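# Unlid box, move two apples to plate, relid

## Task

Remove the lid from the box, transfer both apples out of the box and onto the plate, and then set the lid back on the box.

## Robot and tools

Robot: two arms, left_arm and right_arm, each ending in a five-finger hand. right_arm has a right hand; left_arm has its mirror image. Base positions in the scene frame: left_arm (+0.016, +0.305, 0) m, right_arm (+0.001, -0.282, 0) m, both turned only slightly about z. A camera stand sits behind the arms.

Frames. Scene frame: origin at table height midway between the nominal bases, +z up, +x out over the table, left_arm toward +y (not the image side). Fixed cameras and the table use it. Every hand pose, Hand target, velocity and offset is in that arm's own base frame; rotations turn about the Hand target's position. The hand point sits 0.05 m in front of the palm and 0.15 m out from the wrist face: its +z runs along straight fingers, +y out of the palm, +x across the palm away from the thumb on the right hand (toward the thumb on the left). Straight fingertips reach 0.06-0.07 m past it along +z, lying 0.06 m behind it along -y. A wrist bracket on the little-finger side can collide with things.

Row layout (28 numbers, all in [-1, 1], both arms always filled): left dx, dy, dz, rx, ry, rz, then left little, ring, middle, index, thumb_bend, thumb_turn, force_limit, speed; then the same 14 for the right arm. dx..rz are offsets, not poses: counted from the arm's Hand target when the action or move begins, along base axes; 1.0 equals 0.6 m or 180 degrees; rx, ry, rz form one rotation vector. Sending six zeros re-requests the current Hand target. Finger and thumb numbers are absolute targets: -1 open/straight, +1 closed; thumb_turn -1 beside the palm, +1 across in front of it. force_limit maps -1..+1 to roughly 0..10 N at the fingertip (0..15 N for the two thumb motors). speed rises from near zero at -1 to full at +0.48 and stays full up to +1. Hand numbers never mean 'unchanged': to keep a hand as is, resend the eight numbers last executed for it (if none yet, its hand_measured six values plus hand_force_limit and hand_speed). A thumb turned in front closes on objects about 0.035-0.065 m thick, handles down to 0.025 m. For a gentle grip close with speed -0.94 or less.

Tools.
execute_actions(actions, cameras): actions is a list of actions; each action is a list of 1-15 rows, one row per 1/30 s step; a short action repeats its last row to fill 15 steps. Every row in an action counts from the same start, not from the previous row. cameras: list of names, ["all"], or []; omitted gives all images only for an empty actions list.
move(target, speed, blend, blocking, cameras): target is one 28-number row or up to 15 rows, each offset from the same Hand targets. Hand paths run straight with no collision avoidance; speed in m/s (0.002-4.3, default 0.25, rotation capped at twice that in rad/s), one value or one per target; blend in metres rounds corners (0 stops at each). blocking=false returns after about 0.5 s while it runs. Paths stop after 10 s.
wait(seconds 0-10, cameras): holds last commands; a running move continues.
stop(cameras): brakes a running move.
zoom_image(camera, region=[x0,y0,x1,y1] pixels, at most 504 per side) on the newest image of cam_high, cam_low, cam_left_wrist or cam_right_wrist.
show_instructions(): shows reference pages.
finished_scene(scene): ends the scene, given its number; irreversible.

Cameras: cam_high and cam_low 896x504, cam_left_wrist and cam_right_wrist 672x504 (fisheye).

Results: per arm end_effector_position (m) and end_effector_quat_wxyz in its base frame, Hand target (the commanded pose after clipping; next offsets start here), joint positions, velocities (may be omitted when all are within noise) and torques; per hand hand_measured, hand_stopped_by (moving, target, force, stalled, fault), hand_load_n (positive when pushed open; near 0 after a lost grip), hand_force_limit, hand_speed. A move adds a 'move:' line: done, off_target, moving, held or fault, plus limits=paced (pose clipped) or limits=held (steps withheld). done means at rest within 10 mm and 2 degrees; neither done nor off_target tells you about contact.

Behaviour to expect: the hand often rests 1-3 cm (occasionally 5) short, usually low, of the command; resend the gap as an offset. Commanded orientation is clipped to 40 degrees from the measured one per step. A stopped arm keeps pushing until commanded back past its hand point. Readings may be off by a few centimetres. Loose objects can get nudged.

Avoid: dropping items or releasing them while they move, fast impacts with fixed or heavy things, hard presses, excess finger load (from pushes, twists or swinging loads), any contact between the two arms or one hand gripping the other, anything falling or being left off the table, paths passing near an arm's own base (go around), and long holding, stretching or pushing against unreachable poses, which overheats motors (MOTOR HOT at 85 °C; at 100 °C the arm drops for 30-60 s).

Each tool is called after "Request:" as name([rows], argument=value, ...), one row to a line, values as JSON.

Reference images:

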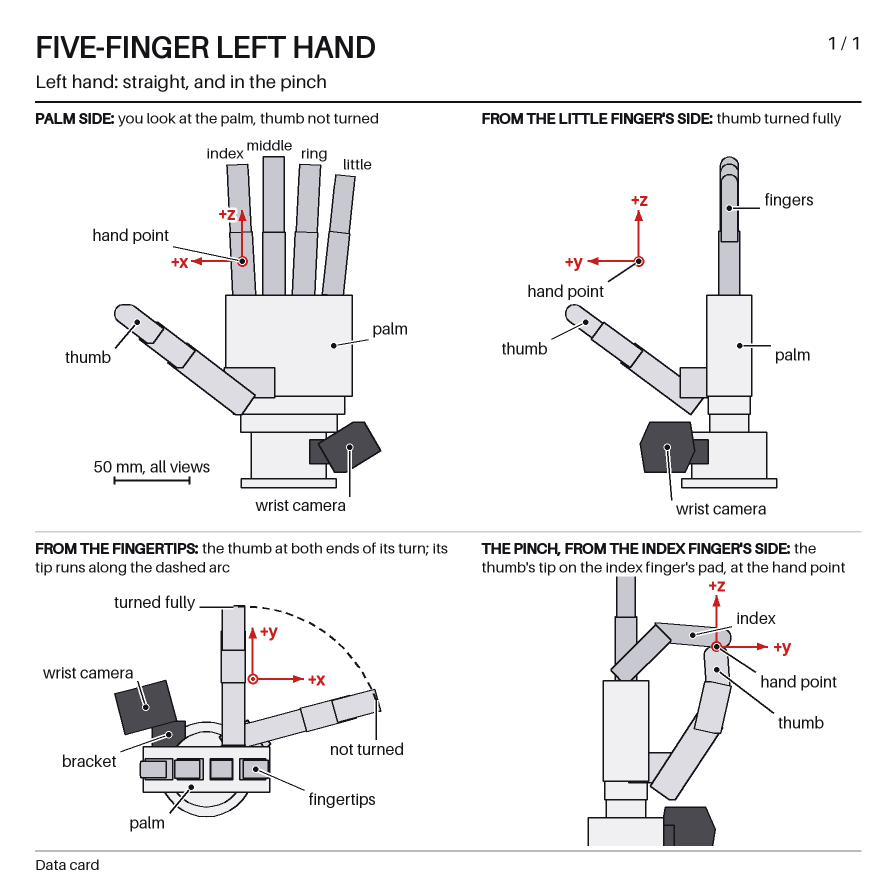

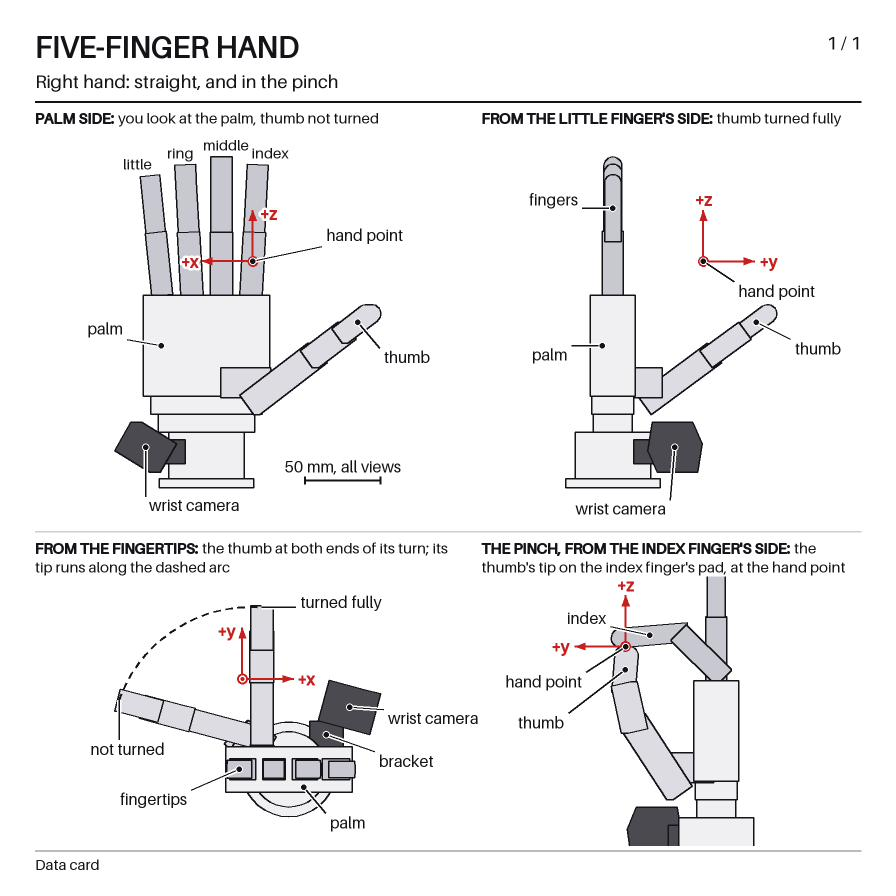

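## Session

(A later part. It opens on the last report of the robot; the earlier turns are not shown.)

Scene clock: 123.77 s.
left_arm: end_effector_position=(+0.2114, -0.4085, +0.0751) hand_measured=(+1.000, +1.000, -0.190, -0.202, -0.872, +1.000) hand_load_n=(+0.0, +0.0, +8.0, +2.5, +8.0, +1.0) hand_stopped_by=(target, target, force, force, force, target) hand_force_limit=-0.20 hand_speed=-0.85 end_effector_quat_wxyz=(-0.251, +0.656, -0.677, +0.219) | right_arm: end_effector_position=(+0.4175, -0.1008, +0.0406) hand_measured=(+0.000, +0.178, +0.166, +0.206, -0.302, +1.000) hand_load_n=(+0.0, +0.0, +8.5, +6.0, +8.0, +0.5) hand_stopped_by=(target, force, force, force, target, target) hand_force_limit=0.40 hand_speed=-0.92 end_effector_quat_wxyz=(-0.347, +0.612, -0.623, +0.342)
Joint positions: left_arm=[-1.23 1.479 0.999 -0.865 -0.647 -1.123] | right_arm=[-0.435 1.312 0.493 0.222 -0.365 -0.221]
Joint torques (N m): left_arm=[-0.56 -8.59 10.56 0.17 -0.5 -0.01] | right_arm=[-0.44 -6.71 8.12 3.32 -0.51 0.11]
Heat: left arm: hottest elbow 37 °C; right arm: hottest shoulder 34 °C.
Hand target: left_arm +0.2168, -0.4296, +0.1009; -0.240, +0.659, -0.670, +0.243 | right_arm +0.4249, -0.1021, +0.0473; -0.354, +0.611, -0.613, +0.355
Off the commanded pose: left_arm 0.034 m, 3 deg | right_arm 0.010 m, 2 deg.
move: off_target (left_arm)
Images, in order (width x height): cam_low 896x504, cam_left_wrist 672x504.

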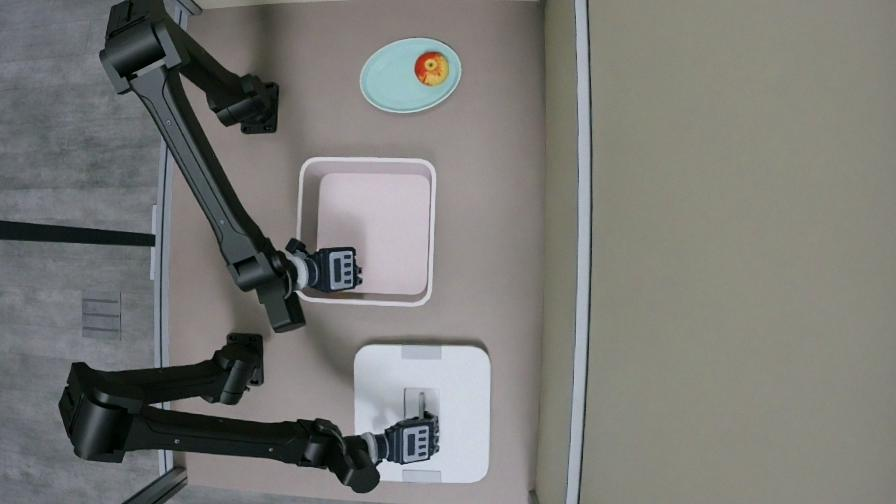

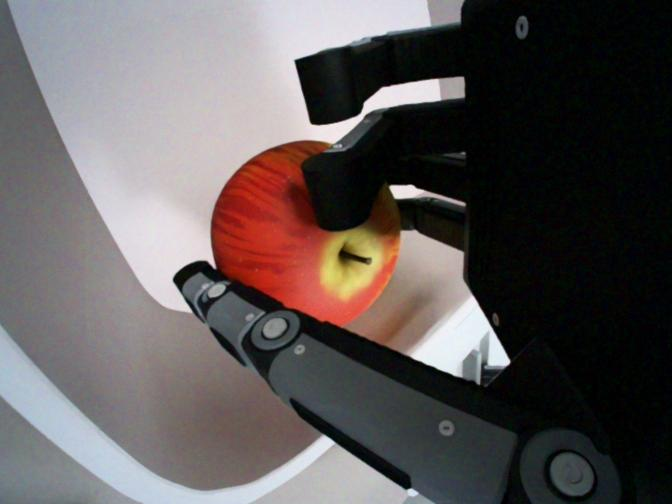

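Request:
move([
  [0,0,0.2,0,0,0, 1,1,0.6,0.6,0,1,-0.2,-0.85, 0,0,0,0,0,0,0,0.4,0.62,0.62,-0.3,1,0.4,-0.92],
  [0.212,0.80,0.2,0,0,0.278, 1,1,0.6,0.6,0,1,-0.2,-0.85, 0,0,0,0,0,0,0,0.4,0.62,0.62,-0.3,1,0.4,-0.92],
  [0.212,0.80,0.01,0,0,0.278, 1,1,0.6,0.6,0,1,-0.2,-0.85, 0,0,0,0,0,0,0,0.4,0.62,0.62,-0.3,1,0.4,-0.92],
], cameras=["cam_low","cam_high","cam_left_wrist"], speed=[0.15,0.3,0.12], blend=[0.03,0.02,0])

Request:
zoom_image(camera="cam_low", region=[340, 10, 480, 150])

Request:
zoom_image(camera="cam_high", region=[360, 150, 460, 250])

Scene clock: 129.87 s.
left_arm: end_effector_position=(+0.3384, +0.0515, +0.1032) hand_measured=(+1.000, +1.000, -0.190, -0.202, -0.872, +1.000) hand_load_n=(+0.0, +0.0, +8.0, +2.5, +8.0, +1.0) hand_stopped_by=(target, target, force, force, force, target) hand_force_limit=-0.20 hand_speed=-0.85 end_effector_quat_wxyz=(-0.316, +0.884, -0.326, +0.110) | right_arm: end_effector_position=(+0.4175, -0.1008, +0.0406) hand_measured=(+0.000, +0.178, +0.166, +0.206, -0.302, +1.000) hand_load_n=(+0.0, +0.0, +8.5, +6.0, +8.0, +0.5) hand_stopped_by=(target, force, force, force, target, target) hand_force_limit=0.40 hand_speed=-0.92 end_effector_quat_wxyz=(-0.347, +0.612, -0.623, +0.342)
Joint positions: left_arm=[0.047 0.995 0.653 -0.73 -0.487 -0.69] | right_arm=[-0.435 1.312 0.493 0.222 -0.365 -0.221]
Joint torques (N m): left_arm=[-0.38 -2.2 8.01 1.69 -0.32 0.03] | right_arm=[-0.56 -6.65 8.03 3.25 -0.53 0.09]
Heat: left arm: hottest elbow 37 °C; right arm: hottest shoulder 34 °C.
Hand target: left_arm +0.3441, +0.0504, +0.1069; -0.320, +0.880, -0.329, +0.119 | right_arm +0.4249, -0.1021, +0.0473; -0.354, +0.611, -0.613, +0.355
Off the commanded pose: left_arm 0.007 m, 1 deg | right_arm 0.010 m, 2 deg.
move: done
Images, in order (width x height): cam_high 896x504, cam_low 896x504, cam_left_wrist 672x504.

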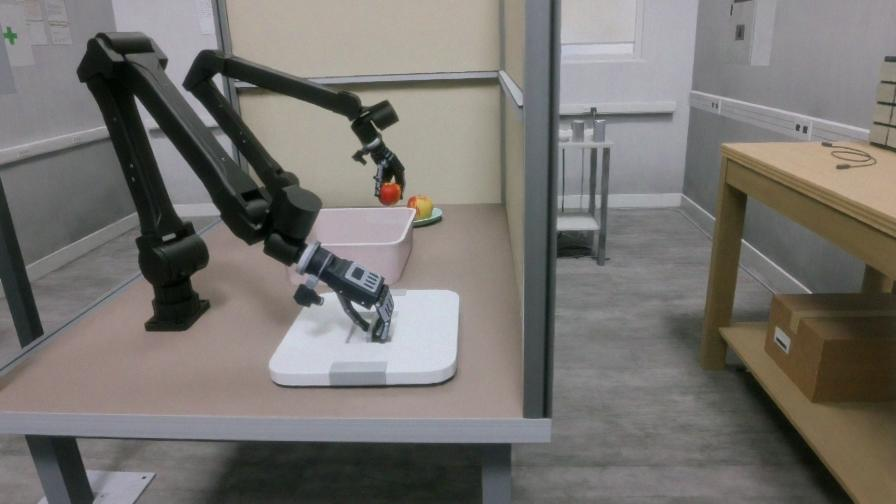

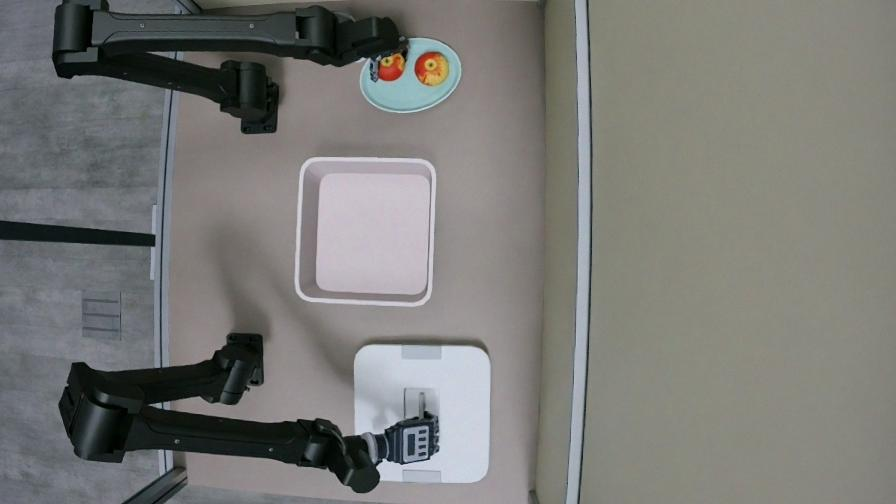

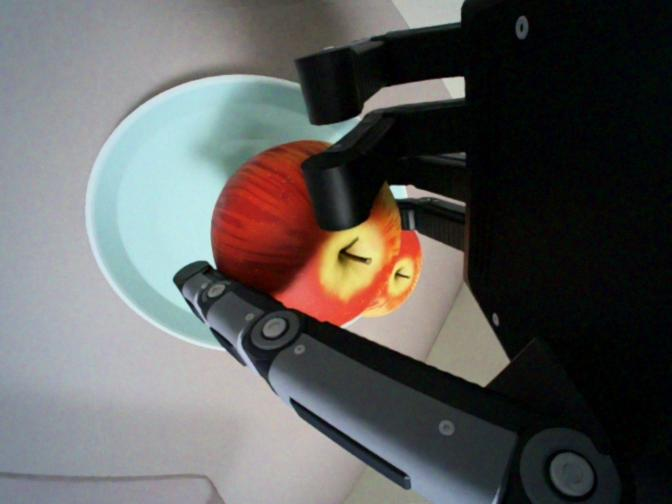

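Scaled by 3.600 from the camera's 896x504 image, which has a finer 1280x720 frame.

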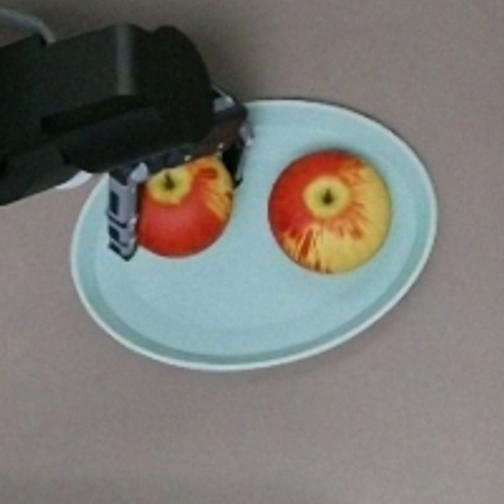

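Scaled by 5.040 from the camera's 896x504 image, which has a finer 1280x720 frame.

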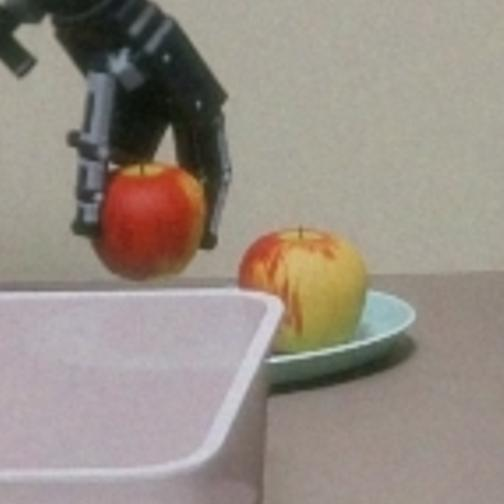

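Request:
move(target=[0.005,-0.005,-0.068,0,0,0, 1,1,0.6,0.6,0,1,-0.2,-0.85, 0,0,0,0,0,0,0,0.4,0.62,0.62,-0.3,1,0.4,-0.92], cameras=["cam_high"], speed=0.08)

Request:
zoom_image(camera="cam_high", region=[360, 170, 460, 270])

Scene clock: 131.37 s.
left_arm: end_effector_position=(+0.3417, +0.0499, +0.0640) hand_measured=(+1.000, +1.000, -0.190, -0.202, -0.872, +1.000) hand_load_n=(+0.0, +0.0, +8.0, +2.5, +8.0, +1.0) hand_stopped_by=(target, target, force, force, force, target) hand_force_limit=-0.20 hand_speed=-0.85 end_effector_quat_wxyz=(-0.317, +0.883, -0.329, +0.110) | right_arm: end_effector_position=(+0.4175, -0.1008, +0.0406) hand_measured=(+0.000, +0.178, +0.166, +0.206, -0.302, +1.000) hand_load_n=(-0.5, +0.0, +8.5, +6.0, +8.0, +0.5) hand_stopped_by=(target, force, force, force, target, target) hand_force_limit=0.40 hand_speed=-0.92 end_effector_quat_wxyz=(-0.347, +0.612, -0.623, +0.342)
Joint positions: left_arm=[0.041 1.062 0.582 -0.592 -0.489 -0.69] | right_arm=[-0.435 1.312 0.493 0.222 -0.365 -0.221]
Joint torques (N m): left_arm=[-1.2 -2.14 7.38 1.85 -0.48 -0.07] | right_arm=[-0.21 -6.59 8.14 3.19 -0.49 0.11]
Heat: left arm: hottest elbow 37 °C; right arm: hottest shoulder 34 °C.
Hand target: left_arm +0.3471, +0.0475, +0.0662; -0.321, +0.880, -0.329, +0.119 | right_arm +0.4249, -0.1021, +0.0473; -0.354, +0.611, -0.613, +0.355
Off the commanded pose: left_arm 0.006 m, 1 deg | right_arm 0.010 m, 2 deg.
move: done
Images, in order (width x height): cam_high 896x504.

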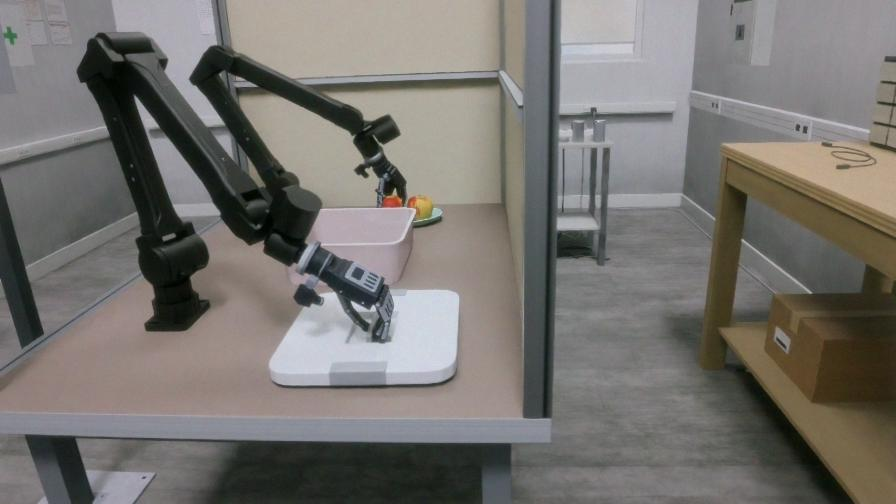

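Scaled by 5.040 from the camera's 896x504 image, which has a finer 1280x720 frame.

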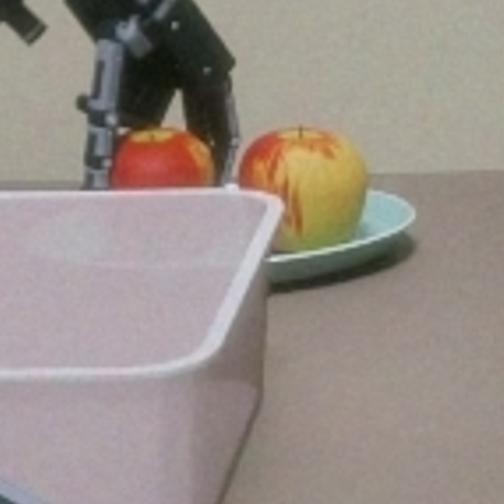

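Request:
move(target=[0,0,-0.013,0,0,0, 1,1,0.6,0.6,0,1,-0.2,-0.85, 0,0,0,0,0,0,0,0.4,0.62,0.62,-0.3,1,0.4,-0.92], cameras=["cam_high"], speed=0.05)

Request:
zoom_image(camera="cam_high", region=[360, 170, 460, 270])

Scene clock: 135.37 s.
left_arm: end_effector_position=(+0.3426, +0.0500, +0.0578) hand_measured=(+1.000, +1.000, -0.190, -0.202, -0.872, +1.000) hand_load_n=(-0.5, +0.0, +8.0, +2.5, +8.0, +1.0) hand_stopped_by=(target, target, force, force, force, target) hand_force_limit=-0.20 hand_speed=-0.85 end_effector_quat_wxyz=(-0.317, +0.883, -0.328, +0.112) | right_arm: end_effector_position=(+0.4175, -0.1008, +0.0406) hand_measured=(+0.000, +0.178, +0.166, +0.206, -0.302, +1.000) hand_load_n=(+0.0, +0.5, +8.5, +6.0, +8.0, +0.5) hand_stopped_by=(target, force, force, force, target, target) hand_force_limit=0.40 hand_speed=-0.92 end_effector_quat_wxyz=(-0.347, +0.612, -0.623, +0.342)
Joint positions: left_arm=[0.041 1.074 0.57 -0.563 -0.489 -0.69] | right_arm=[-0.435 1.312 0.493 0.222 -0.365 -0.221]
Joint torques (N m): left_arm=[-1.14 -2.02 7.3 1.73 -0.45 -0.09] | right_arm=[-0.44 -6.53 8.1 3.33 -0.53 0.11]
Heat: left arm: hottest elbow 37 °C; right arm: hottest shoulder 34 °C.
Hand target: left_arm +0.3472, +0.0475, +0.0584; -0.321, +0.880, -0.329, +0.119 | right_arm +0.4249, -0.1021, +0.0473; -0.354, +0.611, -0.613, +0.355
Off the commanded pose: left_arm 0.005 m, 1 deg | right_arm 0.010 m, 2 deg.
move: done
Images, in order (width x height): cam_high 896x504.

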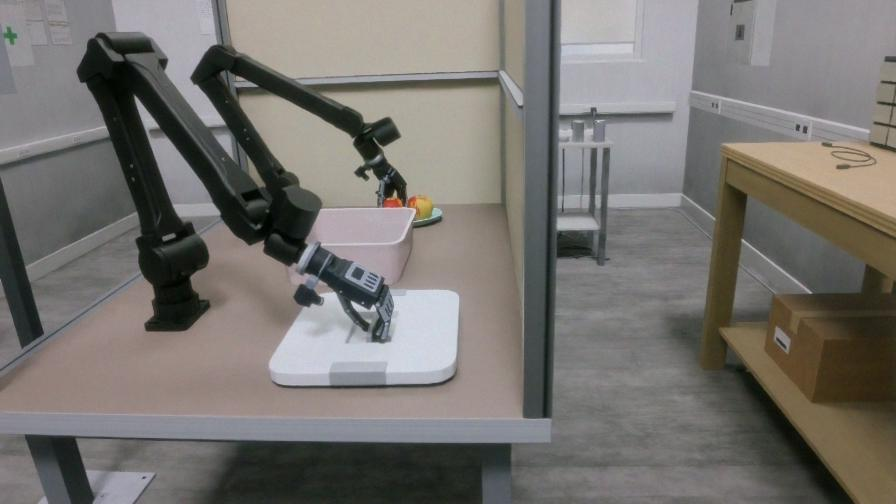

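Scaled by 5.040 from the camera's 896x504 image, which has a finer 1280x720 frame.

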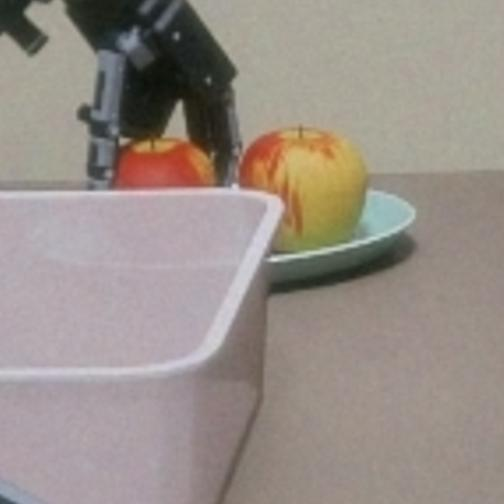

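Request:
move([
  [0,0,-0.002,0,0,0, 1,1,-0.45,-0.45,-1,1,-0.2,-0.8, 0,0,0,0,0,0,0,0.4,0.62,0.62,-0.3,1,0.4,-0.92],
  [0.025,0.003,0.05,0,0,0, 1,1,-0.5,-0.5,-1,1,-0.2,-0.8, 0,0,0,0,0,0,0,0.4,0.62,0.62,-0.3,1,0.4,-0.92],
], cameras=["cam_low","cam_left_wrist"], speed=0.06)

Request:
zoom_image(camera="cam_low", region=[340, 10, 480, 150])

Scene clock: 144.27 s.
left_arm: end_effector_position=(+0.3436, +0.0502, +0.0681) hand_measured=(+1.000, +1.000, -0.500, -0.500, -1.000, +1.000) hand_load_n=(+0.0, +0.0, +0.0, +0.0, +0.0, +0.0) hand_stopped_by=(target, target, target, target, target, target) hand_force_limit=-0.20 hand_speed=-0.80 end_effector_quat_wxyz=(-0.314, +0.884, -0.332, +0.102) | right_arm: end_effector_position=(+0.4175, -0.1008, +0.0406) hand_measured=(+0.000, +0.178, +0.166, +0.206, -0.302, +1.000) hand_load_n=(+0.0, +0.5, +8.5, +6.0, +8.0, +0.5) hand_stopped_by=(target, force, force, force, target, target) hand_force_limit=0.40 hand_speed=-0.92 end_effector_quat_wxyz=(-0.347, +0.612, -0.623, +0.342)
Joint positions: left_arm=[0.04 1.074 0.607 -0.623 -0.49 -0.69] | right_arm=[-0.435 1.312 0.493 0.222 -0.365 -0.221]
Joint torques (N m): left_arm=[-0.79 -1.85 10.81 0.73 -0.33 0.01] | right_arm=[-0.03 -6.65 8.05 3.26 -0.53 0.08]
Heat: left arm: hottest elbow 36 °C; right arm: hottest shoulder 34 °C.
Hand target: left_arm +0.3621, +0.0492, +0.0884; -0.320, +0.880, -0.329, +0.119 | right_arm +0.4249, -0.1021, +0.0473; -0.354, +0.611, -0.613, +0.355
Off the commanded pose: left_arm 0.028 m, 2 deg | right_arm 0.010 m, 2 deg.
move: off_target (left_arm); target 2's new numbers were sent with left_arm's hand 0.028 m and 2 deg from that target
Images, in order (width x height): cam_low 896x504, cam_left_wrist 672x504.

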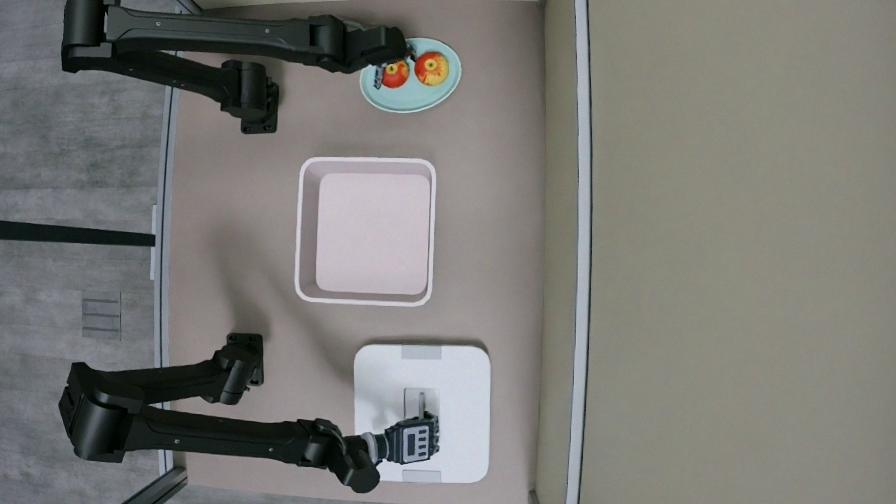

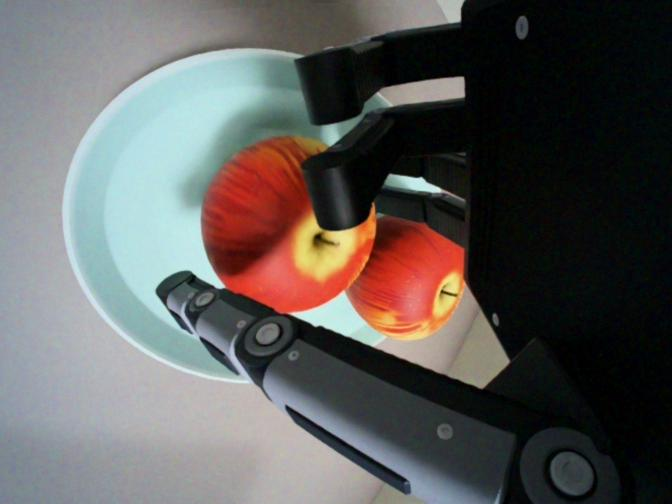

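Scaled by 3.600 from the camera's 896x504 image, which has a finer 1280x720 frame.

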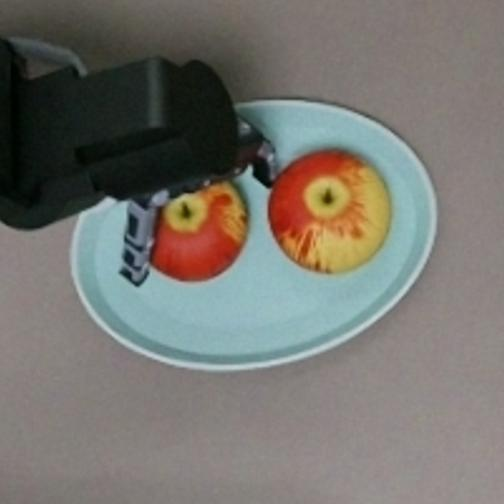

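Request:
move(target=[-0.02,0.02,0.3,0,0,0, 1,1,-0.5,-0.5,-1,1,-0.2,-0.5, 0,0,0,0,0,0,0,0.4,0.62,0.62,-0.3,1,0.4,-0.92], cameras=["cam_low","cam_high","cam_right_wrist"], speed=0.2)

Request:
zoom_image(camera="cam_low", region=[285, 145, 445, 315])

Request:
zoom_image(camera="cam_low", region=[340, 330, 510, 500])

Request:
zoom_image(camera="cam_high", region=[240, 190, 490, 400])

Scene clock: 146.50 s.
left_arm: end_effector_position=(+0.3426, +0.0574, +0.2467) hand_measured=(+1.000, +1.000, -0.500, -0.500, -1.000, +1.000) hand_load_n=(+0.0, +0.0, +0.0, +0.0, +0.0, +0.0) hand_stopped_by=(target, target, target, target, target, target) hand_force_limit=-0.20 hand_speed=-0.50 end_effector_quat_wxyz=(-0.313, +0.883, -0.334, +0.106) | right_arm: end_effector_position=(+0.4175, -0.1008, +0.0406) hand_measured=(+0.000, +0.178, +0.166, +0.206, -0.302, +1.000) hand_load_n=(+0.0, +0.0, +8.5, +6.0, +7.5, +0.0) hand_stopped_by=(target, force, force, force, target, target) hand_force_limit=0.40 hand_speed=-0.92 end_effector_quat_wxyz=(-0.347, +0.612, -0.623, +0.342)
Joint positions: left_arm=[0.071 0.953 1.013 -1.13 -0.47 -0.654] | right_arm=[-0.435 1.312 0.493 0.222 -0.365 -0.221]
Joint torques (N m): left_arm=[0.67 -1.85 11.62 0.8 -0.29 0.04] | right_arm=[-0.56 -6.77 8.03 3.29 -0.51 0.09]
Heat: left arm: hottest elbow 37 °C; right arm: hottest shoulder 34 °C.
Hand target: left_arm +0.3501, +0.0612, +0.2684; -0.321, +0.880, -0.329, +0.119 | right_arm +0.4249, -0.1021, +0.0473; -0.354, +0.611, -0.613, +0.355
Off the commanded pose: left_arm 0.023 m, 2 deg | right_arm 0.010 m, 2 deg.
move: off_target (left_arm)
Images, in order (width x height): cam_high 896x504, cam_low 896x504, cam_right_wrist 672x504.

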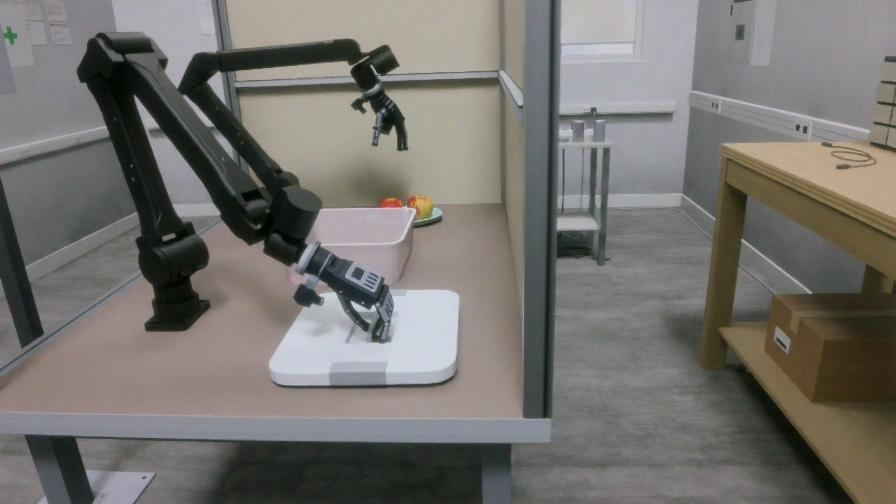

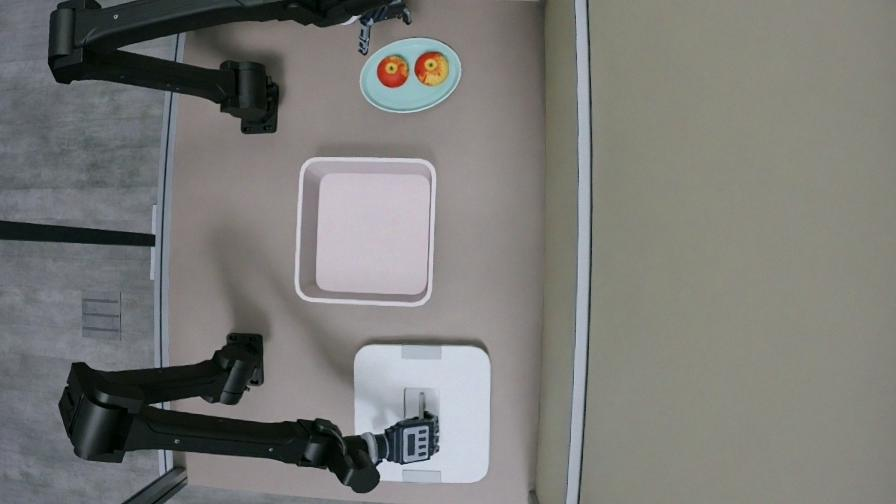

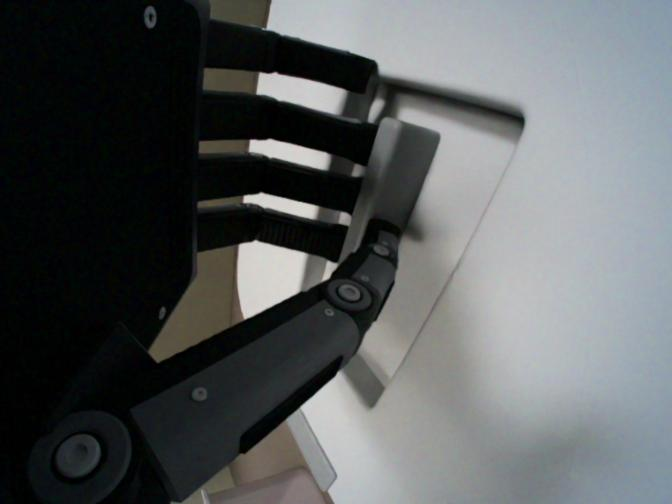

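Scaled by 2.965 from the camera's 896x504 image, which has a finer 1280x720 frame.

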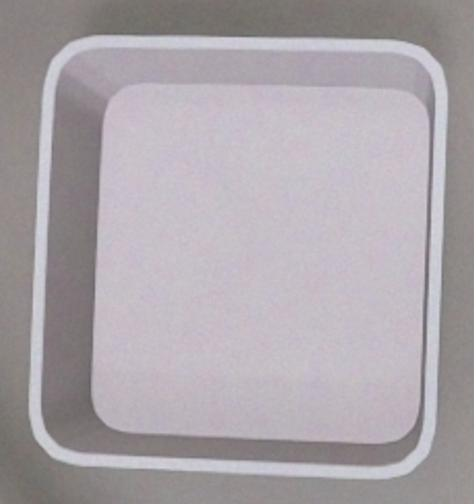

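Scaled by 2.965 from the camera's 896x504 image, which has a finer 1280x720 frame.

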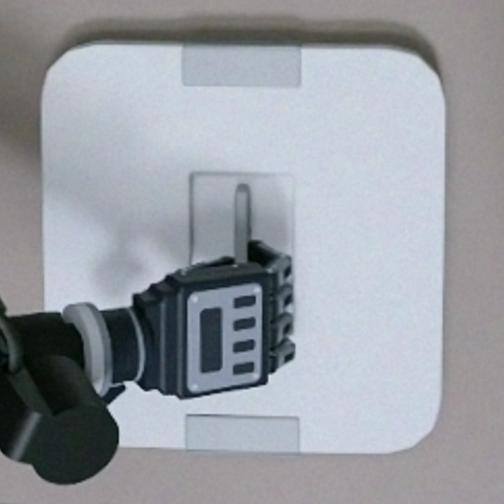

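Scaled by 2.016 from the camera's 896x504 image, which has a finer 1280x720 frame.

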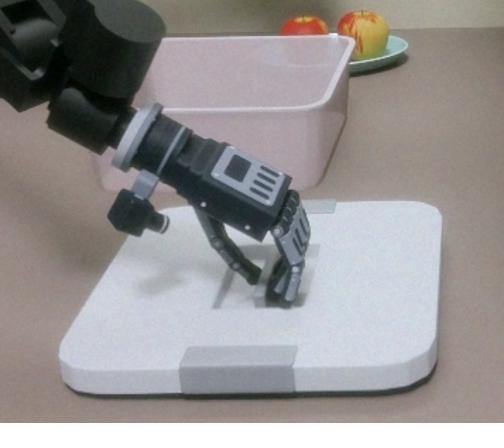

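Request:
move([
  [0,0,0,0,0,0, 1,1,-0.5,-0.5,-1,1,-0.2,-0.5, 0.015,0,0.313,0,0,0,0,0.4,0.62,0.62,-0.3,1,0.4,-0.92],
  [0,0,0,0,0,0, 1,1,-0.5,-0.5,-1,1,-0.2,-0.5, -0.191,0.691,0.313,0,0,-0.011,0,0.4,0.62,0.62,-0.3,1,0.4,-0.92],
], cameras=["cam_low","cam_high","cam_right_wrist"], speed=[0.1,0.2], blend=[0.02,0])

Request:
zoom_image(camera="cam_low", region=[275, 140, 455, 320])

Request:
zoom_image(camera="cam_high", region=[250, 150, 450, 310])

Scene clock: 156.00 s.
left_arm: end_effector_position=(+0.3426, +0.0574, +0.2467) hand_measured=(+1.000, +1.000, -0.500, -0.500, -1.000, +1.000) hand_load_n=(+0.0, +0.0, +0.0, +0.0, +0.0, +0.0) hand_stopped_by=(target, target, target, target, target, target) hand_force_limit=-0.20 hand_speed=-0.50 end_effector_quat_wxyz=(-0.313, +0.883, -0.334, +0.106) | right_arm: end_effector_position=(+0.2986, +0.2970, +0.1973) hand_measured=(+0.000, +0.178, +0.166, +0.206, -0.302, +1.000) hand_load_n=(+0.0, +0.0, +8.5, +5.5, +8.0, +0.5) hand_stopped_by=(target, force, force, force, target, target) hand_force_limit=0.40 hand_speed=-0.92 end_effector_quat_wxyz=(-0.316, +0.624, -0.614, +0.367)
Joint positions: left_arm=[0.071 0.953 1.013 -1.13 -0.47 -0.654] | right_arm=[1.038 1.098 0.873 -0.723 0.858 0.728]
Joint torques (N m): left_arm=[0.38 -2.14 11.58 0.61 -0.29 0.06] | right_arm=[-0.79 -6.65 15.71 1.37 0.72 0.25]
Heat: left arm: hottest elbow 39 °C; right arm: hottest shoulder 34 °C.
Hand target: left_arm +0.3500, +0.0612, +0.2684; -0.321, +0.880, -0.329, +0.119 | right_arm +0.3103, +0.3124, +0.2349; -0.347, +0.601, -0.623, +0.361
Off the commanded pose: left_arm 0.023 m, 2 deg | right_arm 0.043 m, 5 deg.
move: off_target (left_arm, right_arm)
Images, in order (width x height): cam_high 896x504, cam_low 896x504, cam_right_wrist 672x504.

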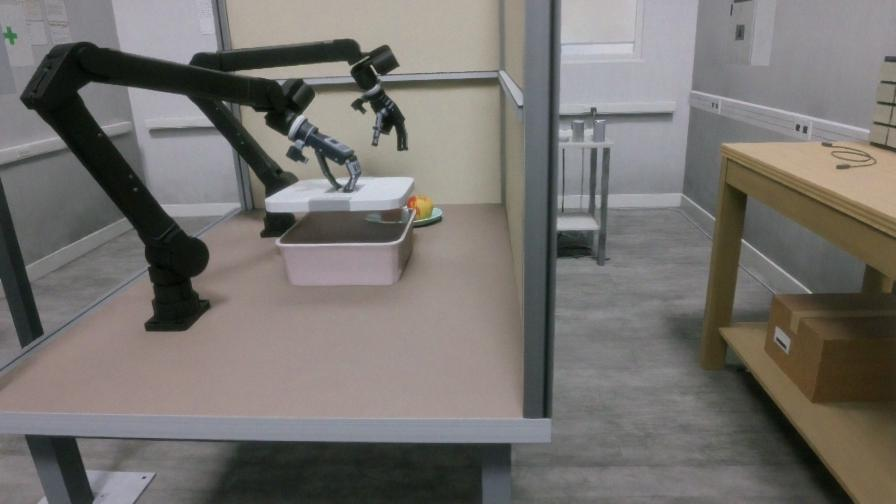

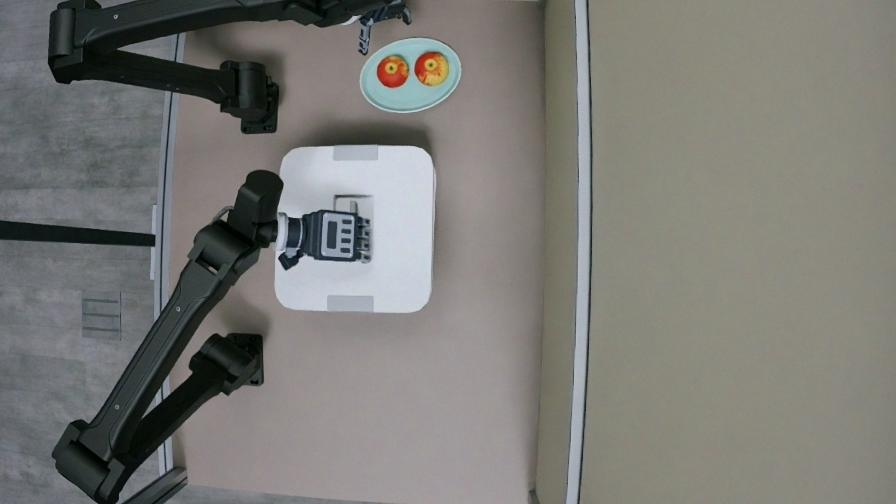

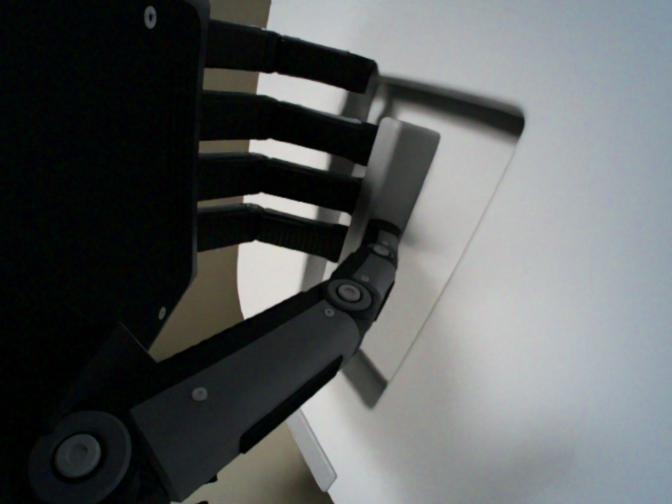

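Scaled by 2.800 from the camera's 896x504 image, which has a finer 1280x720 frame.

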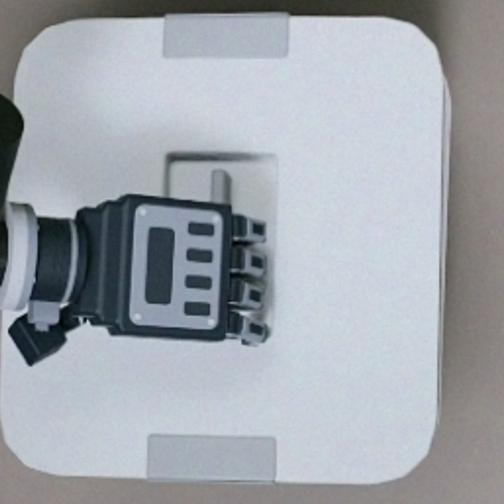

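Scaled by 2.520 from the camera's 896x504 image, which has a finer 1280x720 frame.

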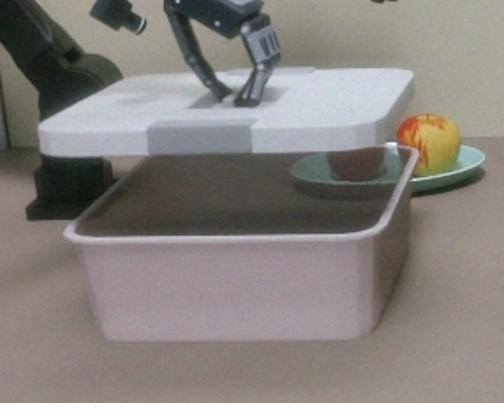

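Request:
move(target=[0,0,0,0,0,0, 1,1,-0.5,-0.5,-1,1,-0.2,-0.5, 0.0095,-0.017,-0.095,0,0,-0.004,0,0.4,0.62,0.62,-0.3,1,0.4,-0.92], cameras=["cam_low","cam_high"], speed=[0.08])

Request:
zoom_image(camera="cam_low", region=[275, 140, 455, 320])

Request:
zoom_image(camera="cam_high", region=[250, 170, 450, 310])

Scene clock: 158.77 s.
left_arm: end_effector_position=(+0.3426, +0.0574, +0.2467) hand_measured=(+1.000, +1.000, -0.500, -0.500, -1.000, +1.000) hand_load_n=(+0.0, +0.0, +0.0, +0.0, +0.0, +0.0) hand_stopped_by=(target, target, target, target, target, target) hand_force_limit=-0.20 hand_speed=-0.50 end_effector_quat_wxyz=(-0.313, +0.883, -0.334, +0.106) | right_arm: end_effector_position=(+0.3093, +0.2981, +0.1676) hand_measured=(+0.000, +0.178, +0.166, +0.206, -0.302, +1.000) hand_load_n=(+0.0, +0.0, +8.5, +5.5, +8.0, +0.5) hand_stopped_by=(target, force, force, force, target, target) hand_force_limit=0.40 hand_speed=-0.92 end_effector_quat_wxyz=(-0.331, +0.607, -0.624, +0.364)
Joint positions: left_arm=[0.071 0.953 1.013 -1.13 -0.47 -0.654] | right_arm=[1.015 1.125 0.797 -0.576 0.854 0.729]
Joint torques (N m): left_arm=[0.32 -1.85 11.55 0.77 -0.32 0.06] | right_arm=[-0.91 -6.42 10.41 2.71 0.53 0.06]
Heat: left arm: hottest elbow 39 °C; right arm: hottest shoulder 34 °C.
Hand target: left_arm +0.3500, +0.0612, +0.2684; -0.321, +0.880, -0.329, +0.119 | right_arm +0.3160, +0.3023, +0.1780; -0.345, +0.597, -0.627, +0.363
Off the commanded pose: left_arm 0.023 m, 2 deg | right_arm 0.013 m, 2 deg.
move: off_target (left_arm, right_arm)
Images, in order (width x height): cam_high 896x504, cam_low 896x504.

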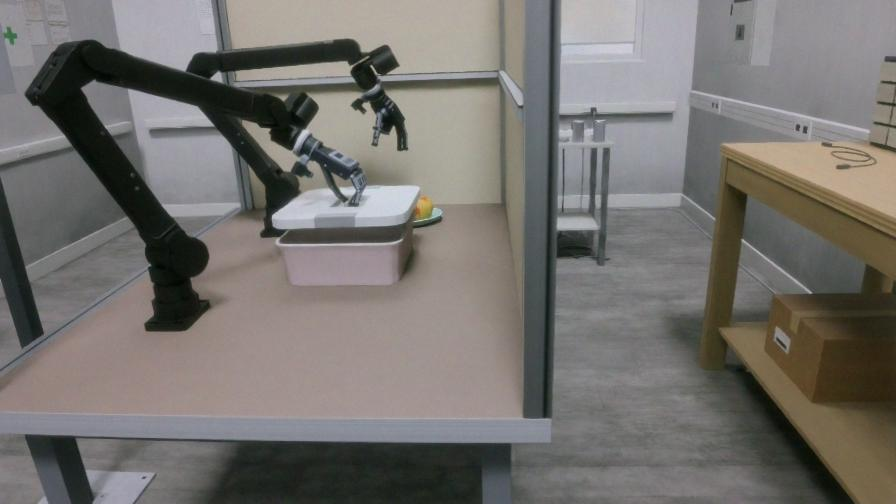

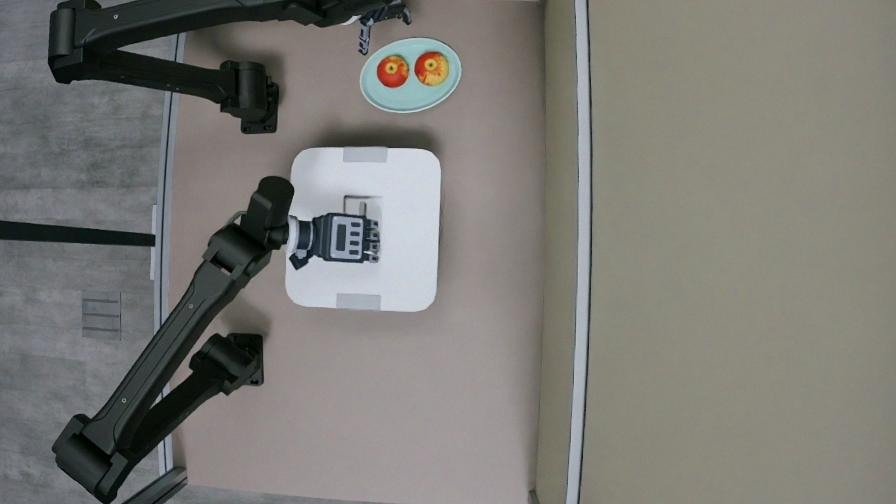

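Scaled by 2.800 from the camera's 896x504 image, which has a finer 1280x720 frame.

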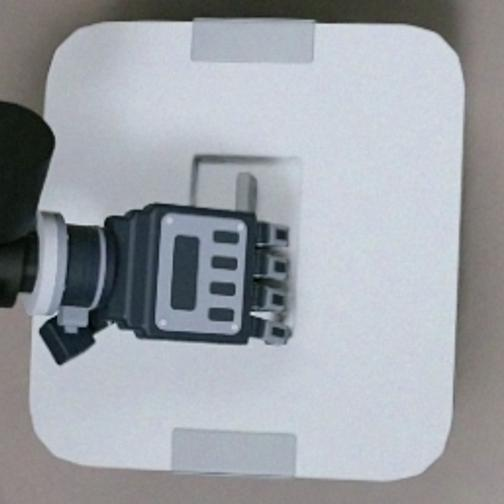

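Scaled by 2.520 from the camera's 896x504 image, which has a finer 1280x720 frame.

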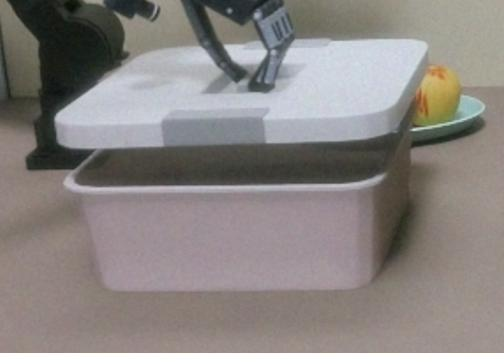

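Request:
move(target=[0,0,0,0,0,0, 1,1,-0.5,-0.5,-1,1,-0.2,-0.5, -0.0045,-0.005,-0.03,0.007,-0.0055,0,0,0.4,0.62,0.62,-0.3,1,0.4,-0.92], cameras=["cam_low","cam_high"], speed=[0.06])

Request:
zoom_image(camera="cam_low", region=[275, 140, 455, 320])

Request:
zoom_image(camera="cam_high", region=[250, 170, 450, 310])

Scene clock: 160.53 s.
left_arm: end_effector_position=(+0.3426, +0.0574, +0.2467) hand_measured=(+1.000, +1.000, -0.500, -0.500, -1.000, +1.000) hand_load_n=(+0.0, +0.0, +0.0, +0.0, +0.0, +0.0) hand_stopped_by=(target, target, target, target, target, target) hand_force_limit=-0.20 hand_speed=-0.50 end_effector_quat_wxyz=(-0.313, +0.883, -0.334, +0.106) | right_arm: end_effector_position=(+0.3074, +0.2951, +0.1482) hand_measured=(+0.000, +0.178, +0.166, +0.206, -0.302, +1.000) hand_load_n=(-0.5, +0.0, +8.5, +6.0, +8.0, +0.5) hand_stopped_by=(target, force, force, force, target, target) hand_force_limit=0.40 hand_speed=-0.92 end_effector_quat_wxyz=(-0.341, +0.602, -0.625, +0.362)
Joint positions: left_arm=[0.071 0.953 1.013 -1.13 -0.47 -0.654] | right_arm=[1.015 1.125 0.734 -0.489 0.854 0.729]
Joint torques (N m): left_arm=[0.62 -1.79 11.55 0.81 -0.27 0.08] | right_arm=[-0.73 -6.71 9.99 2.59 0.7 0.07]
Heat: left arm: hottest elbow 39 °C; right arm: hottest shoulder 34 °C.
Hand target: left_arm +0.3500, +0.0612, +0.2684; -0.321, +0.880, -0.329, +0.119 | right_arm +0.3133, +0.2993, +0.1601; -0.357, +0.590, -0.628, +0.361
Off the commanded pose: left_arm 0.023 m, 2 deg | right_arm 0.014 m, 2 deg.
move: off_target (left_arm, right_arm)
Images, in order (width x height): cam_high 896x504, cam_low 896x504.

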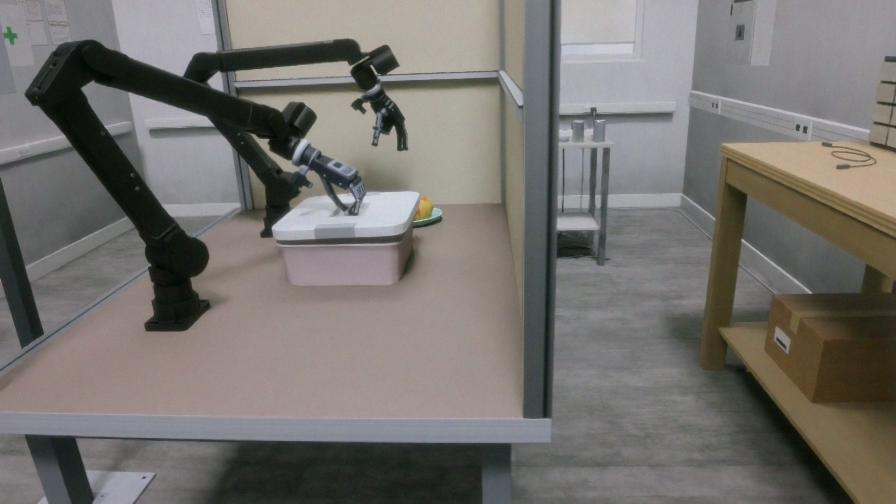

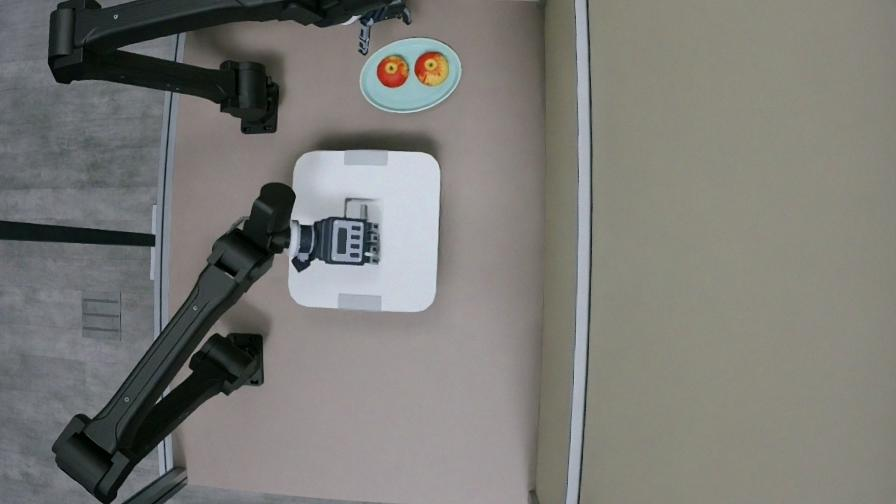

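Scaled by 2.800 from the camera's 896x504 image, which has a finer 1280x720 frame.

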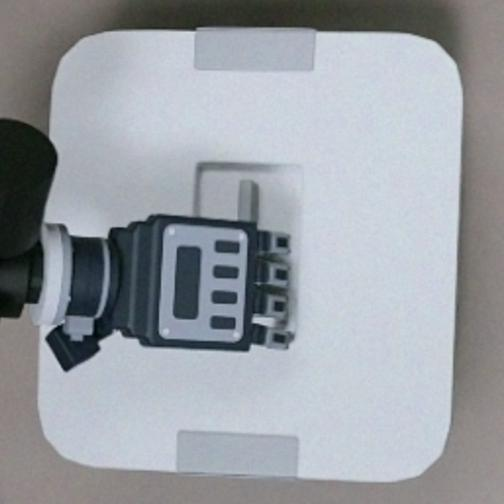

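Scaled by 2.520 from the camera's 896x504 image, which has a finer 1280x720 frame.

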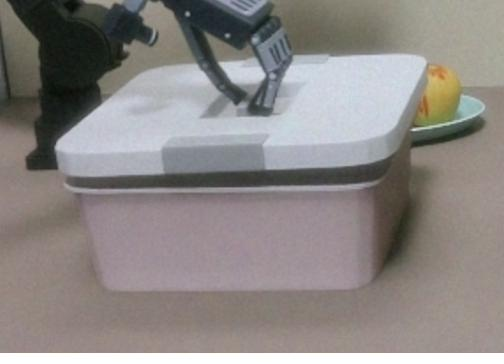

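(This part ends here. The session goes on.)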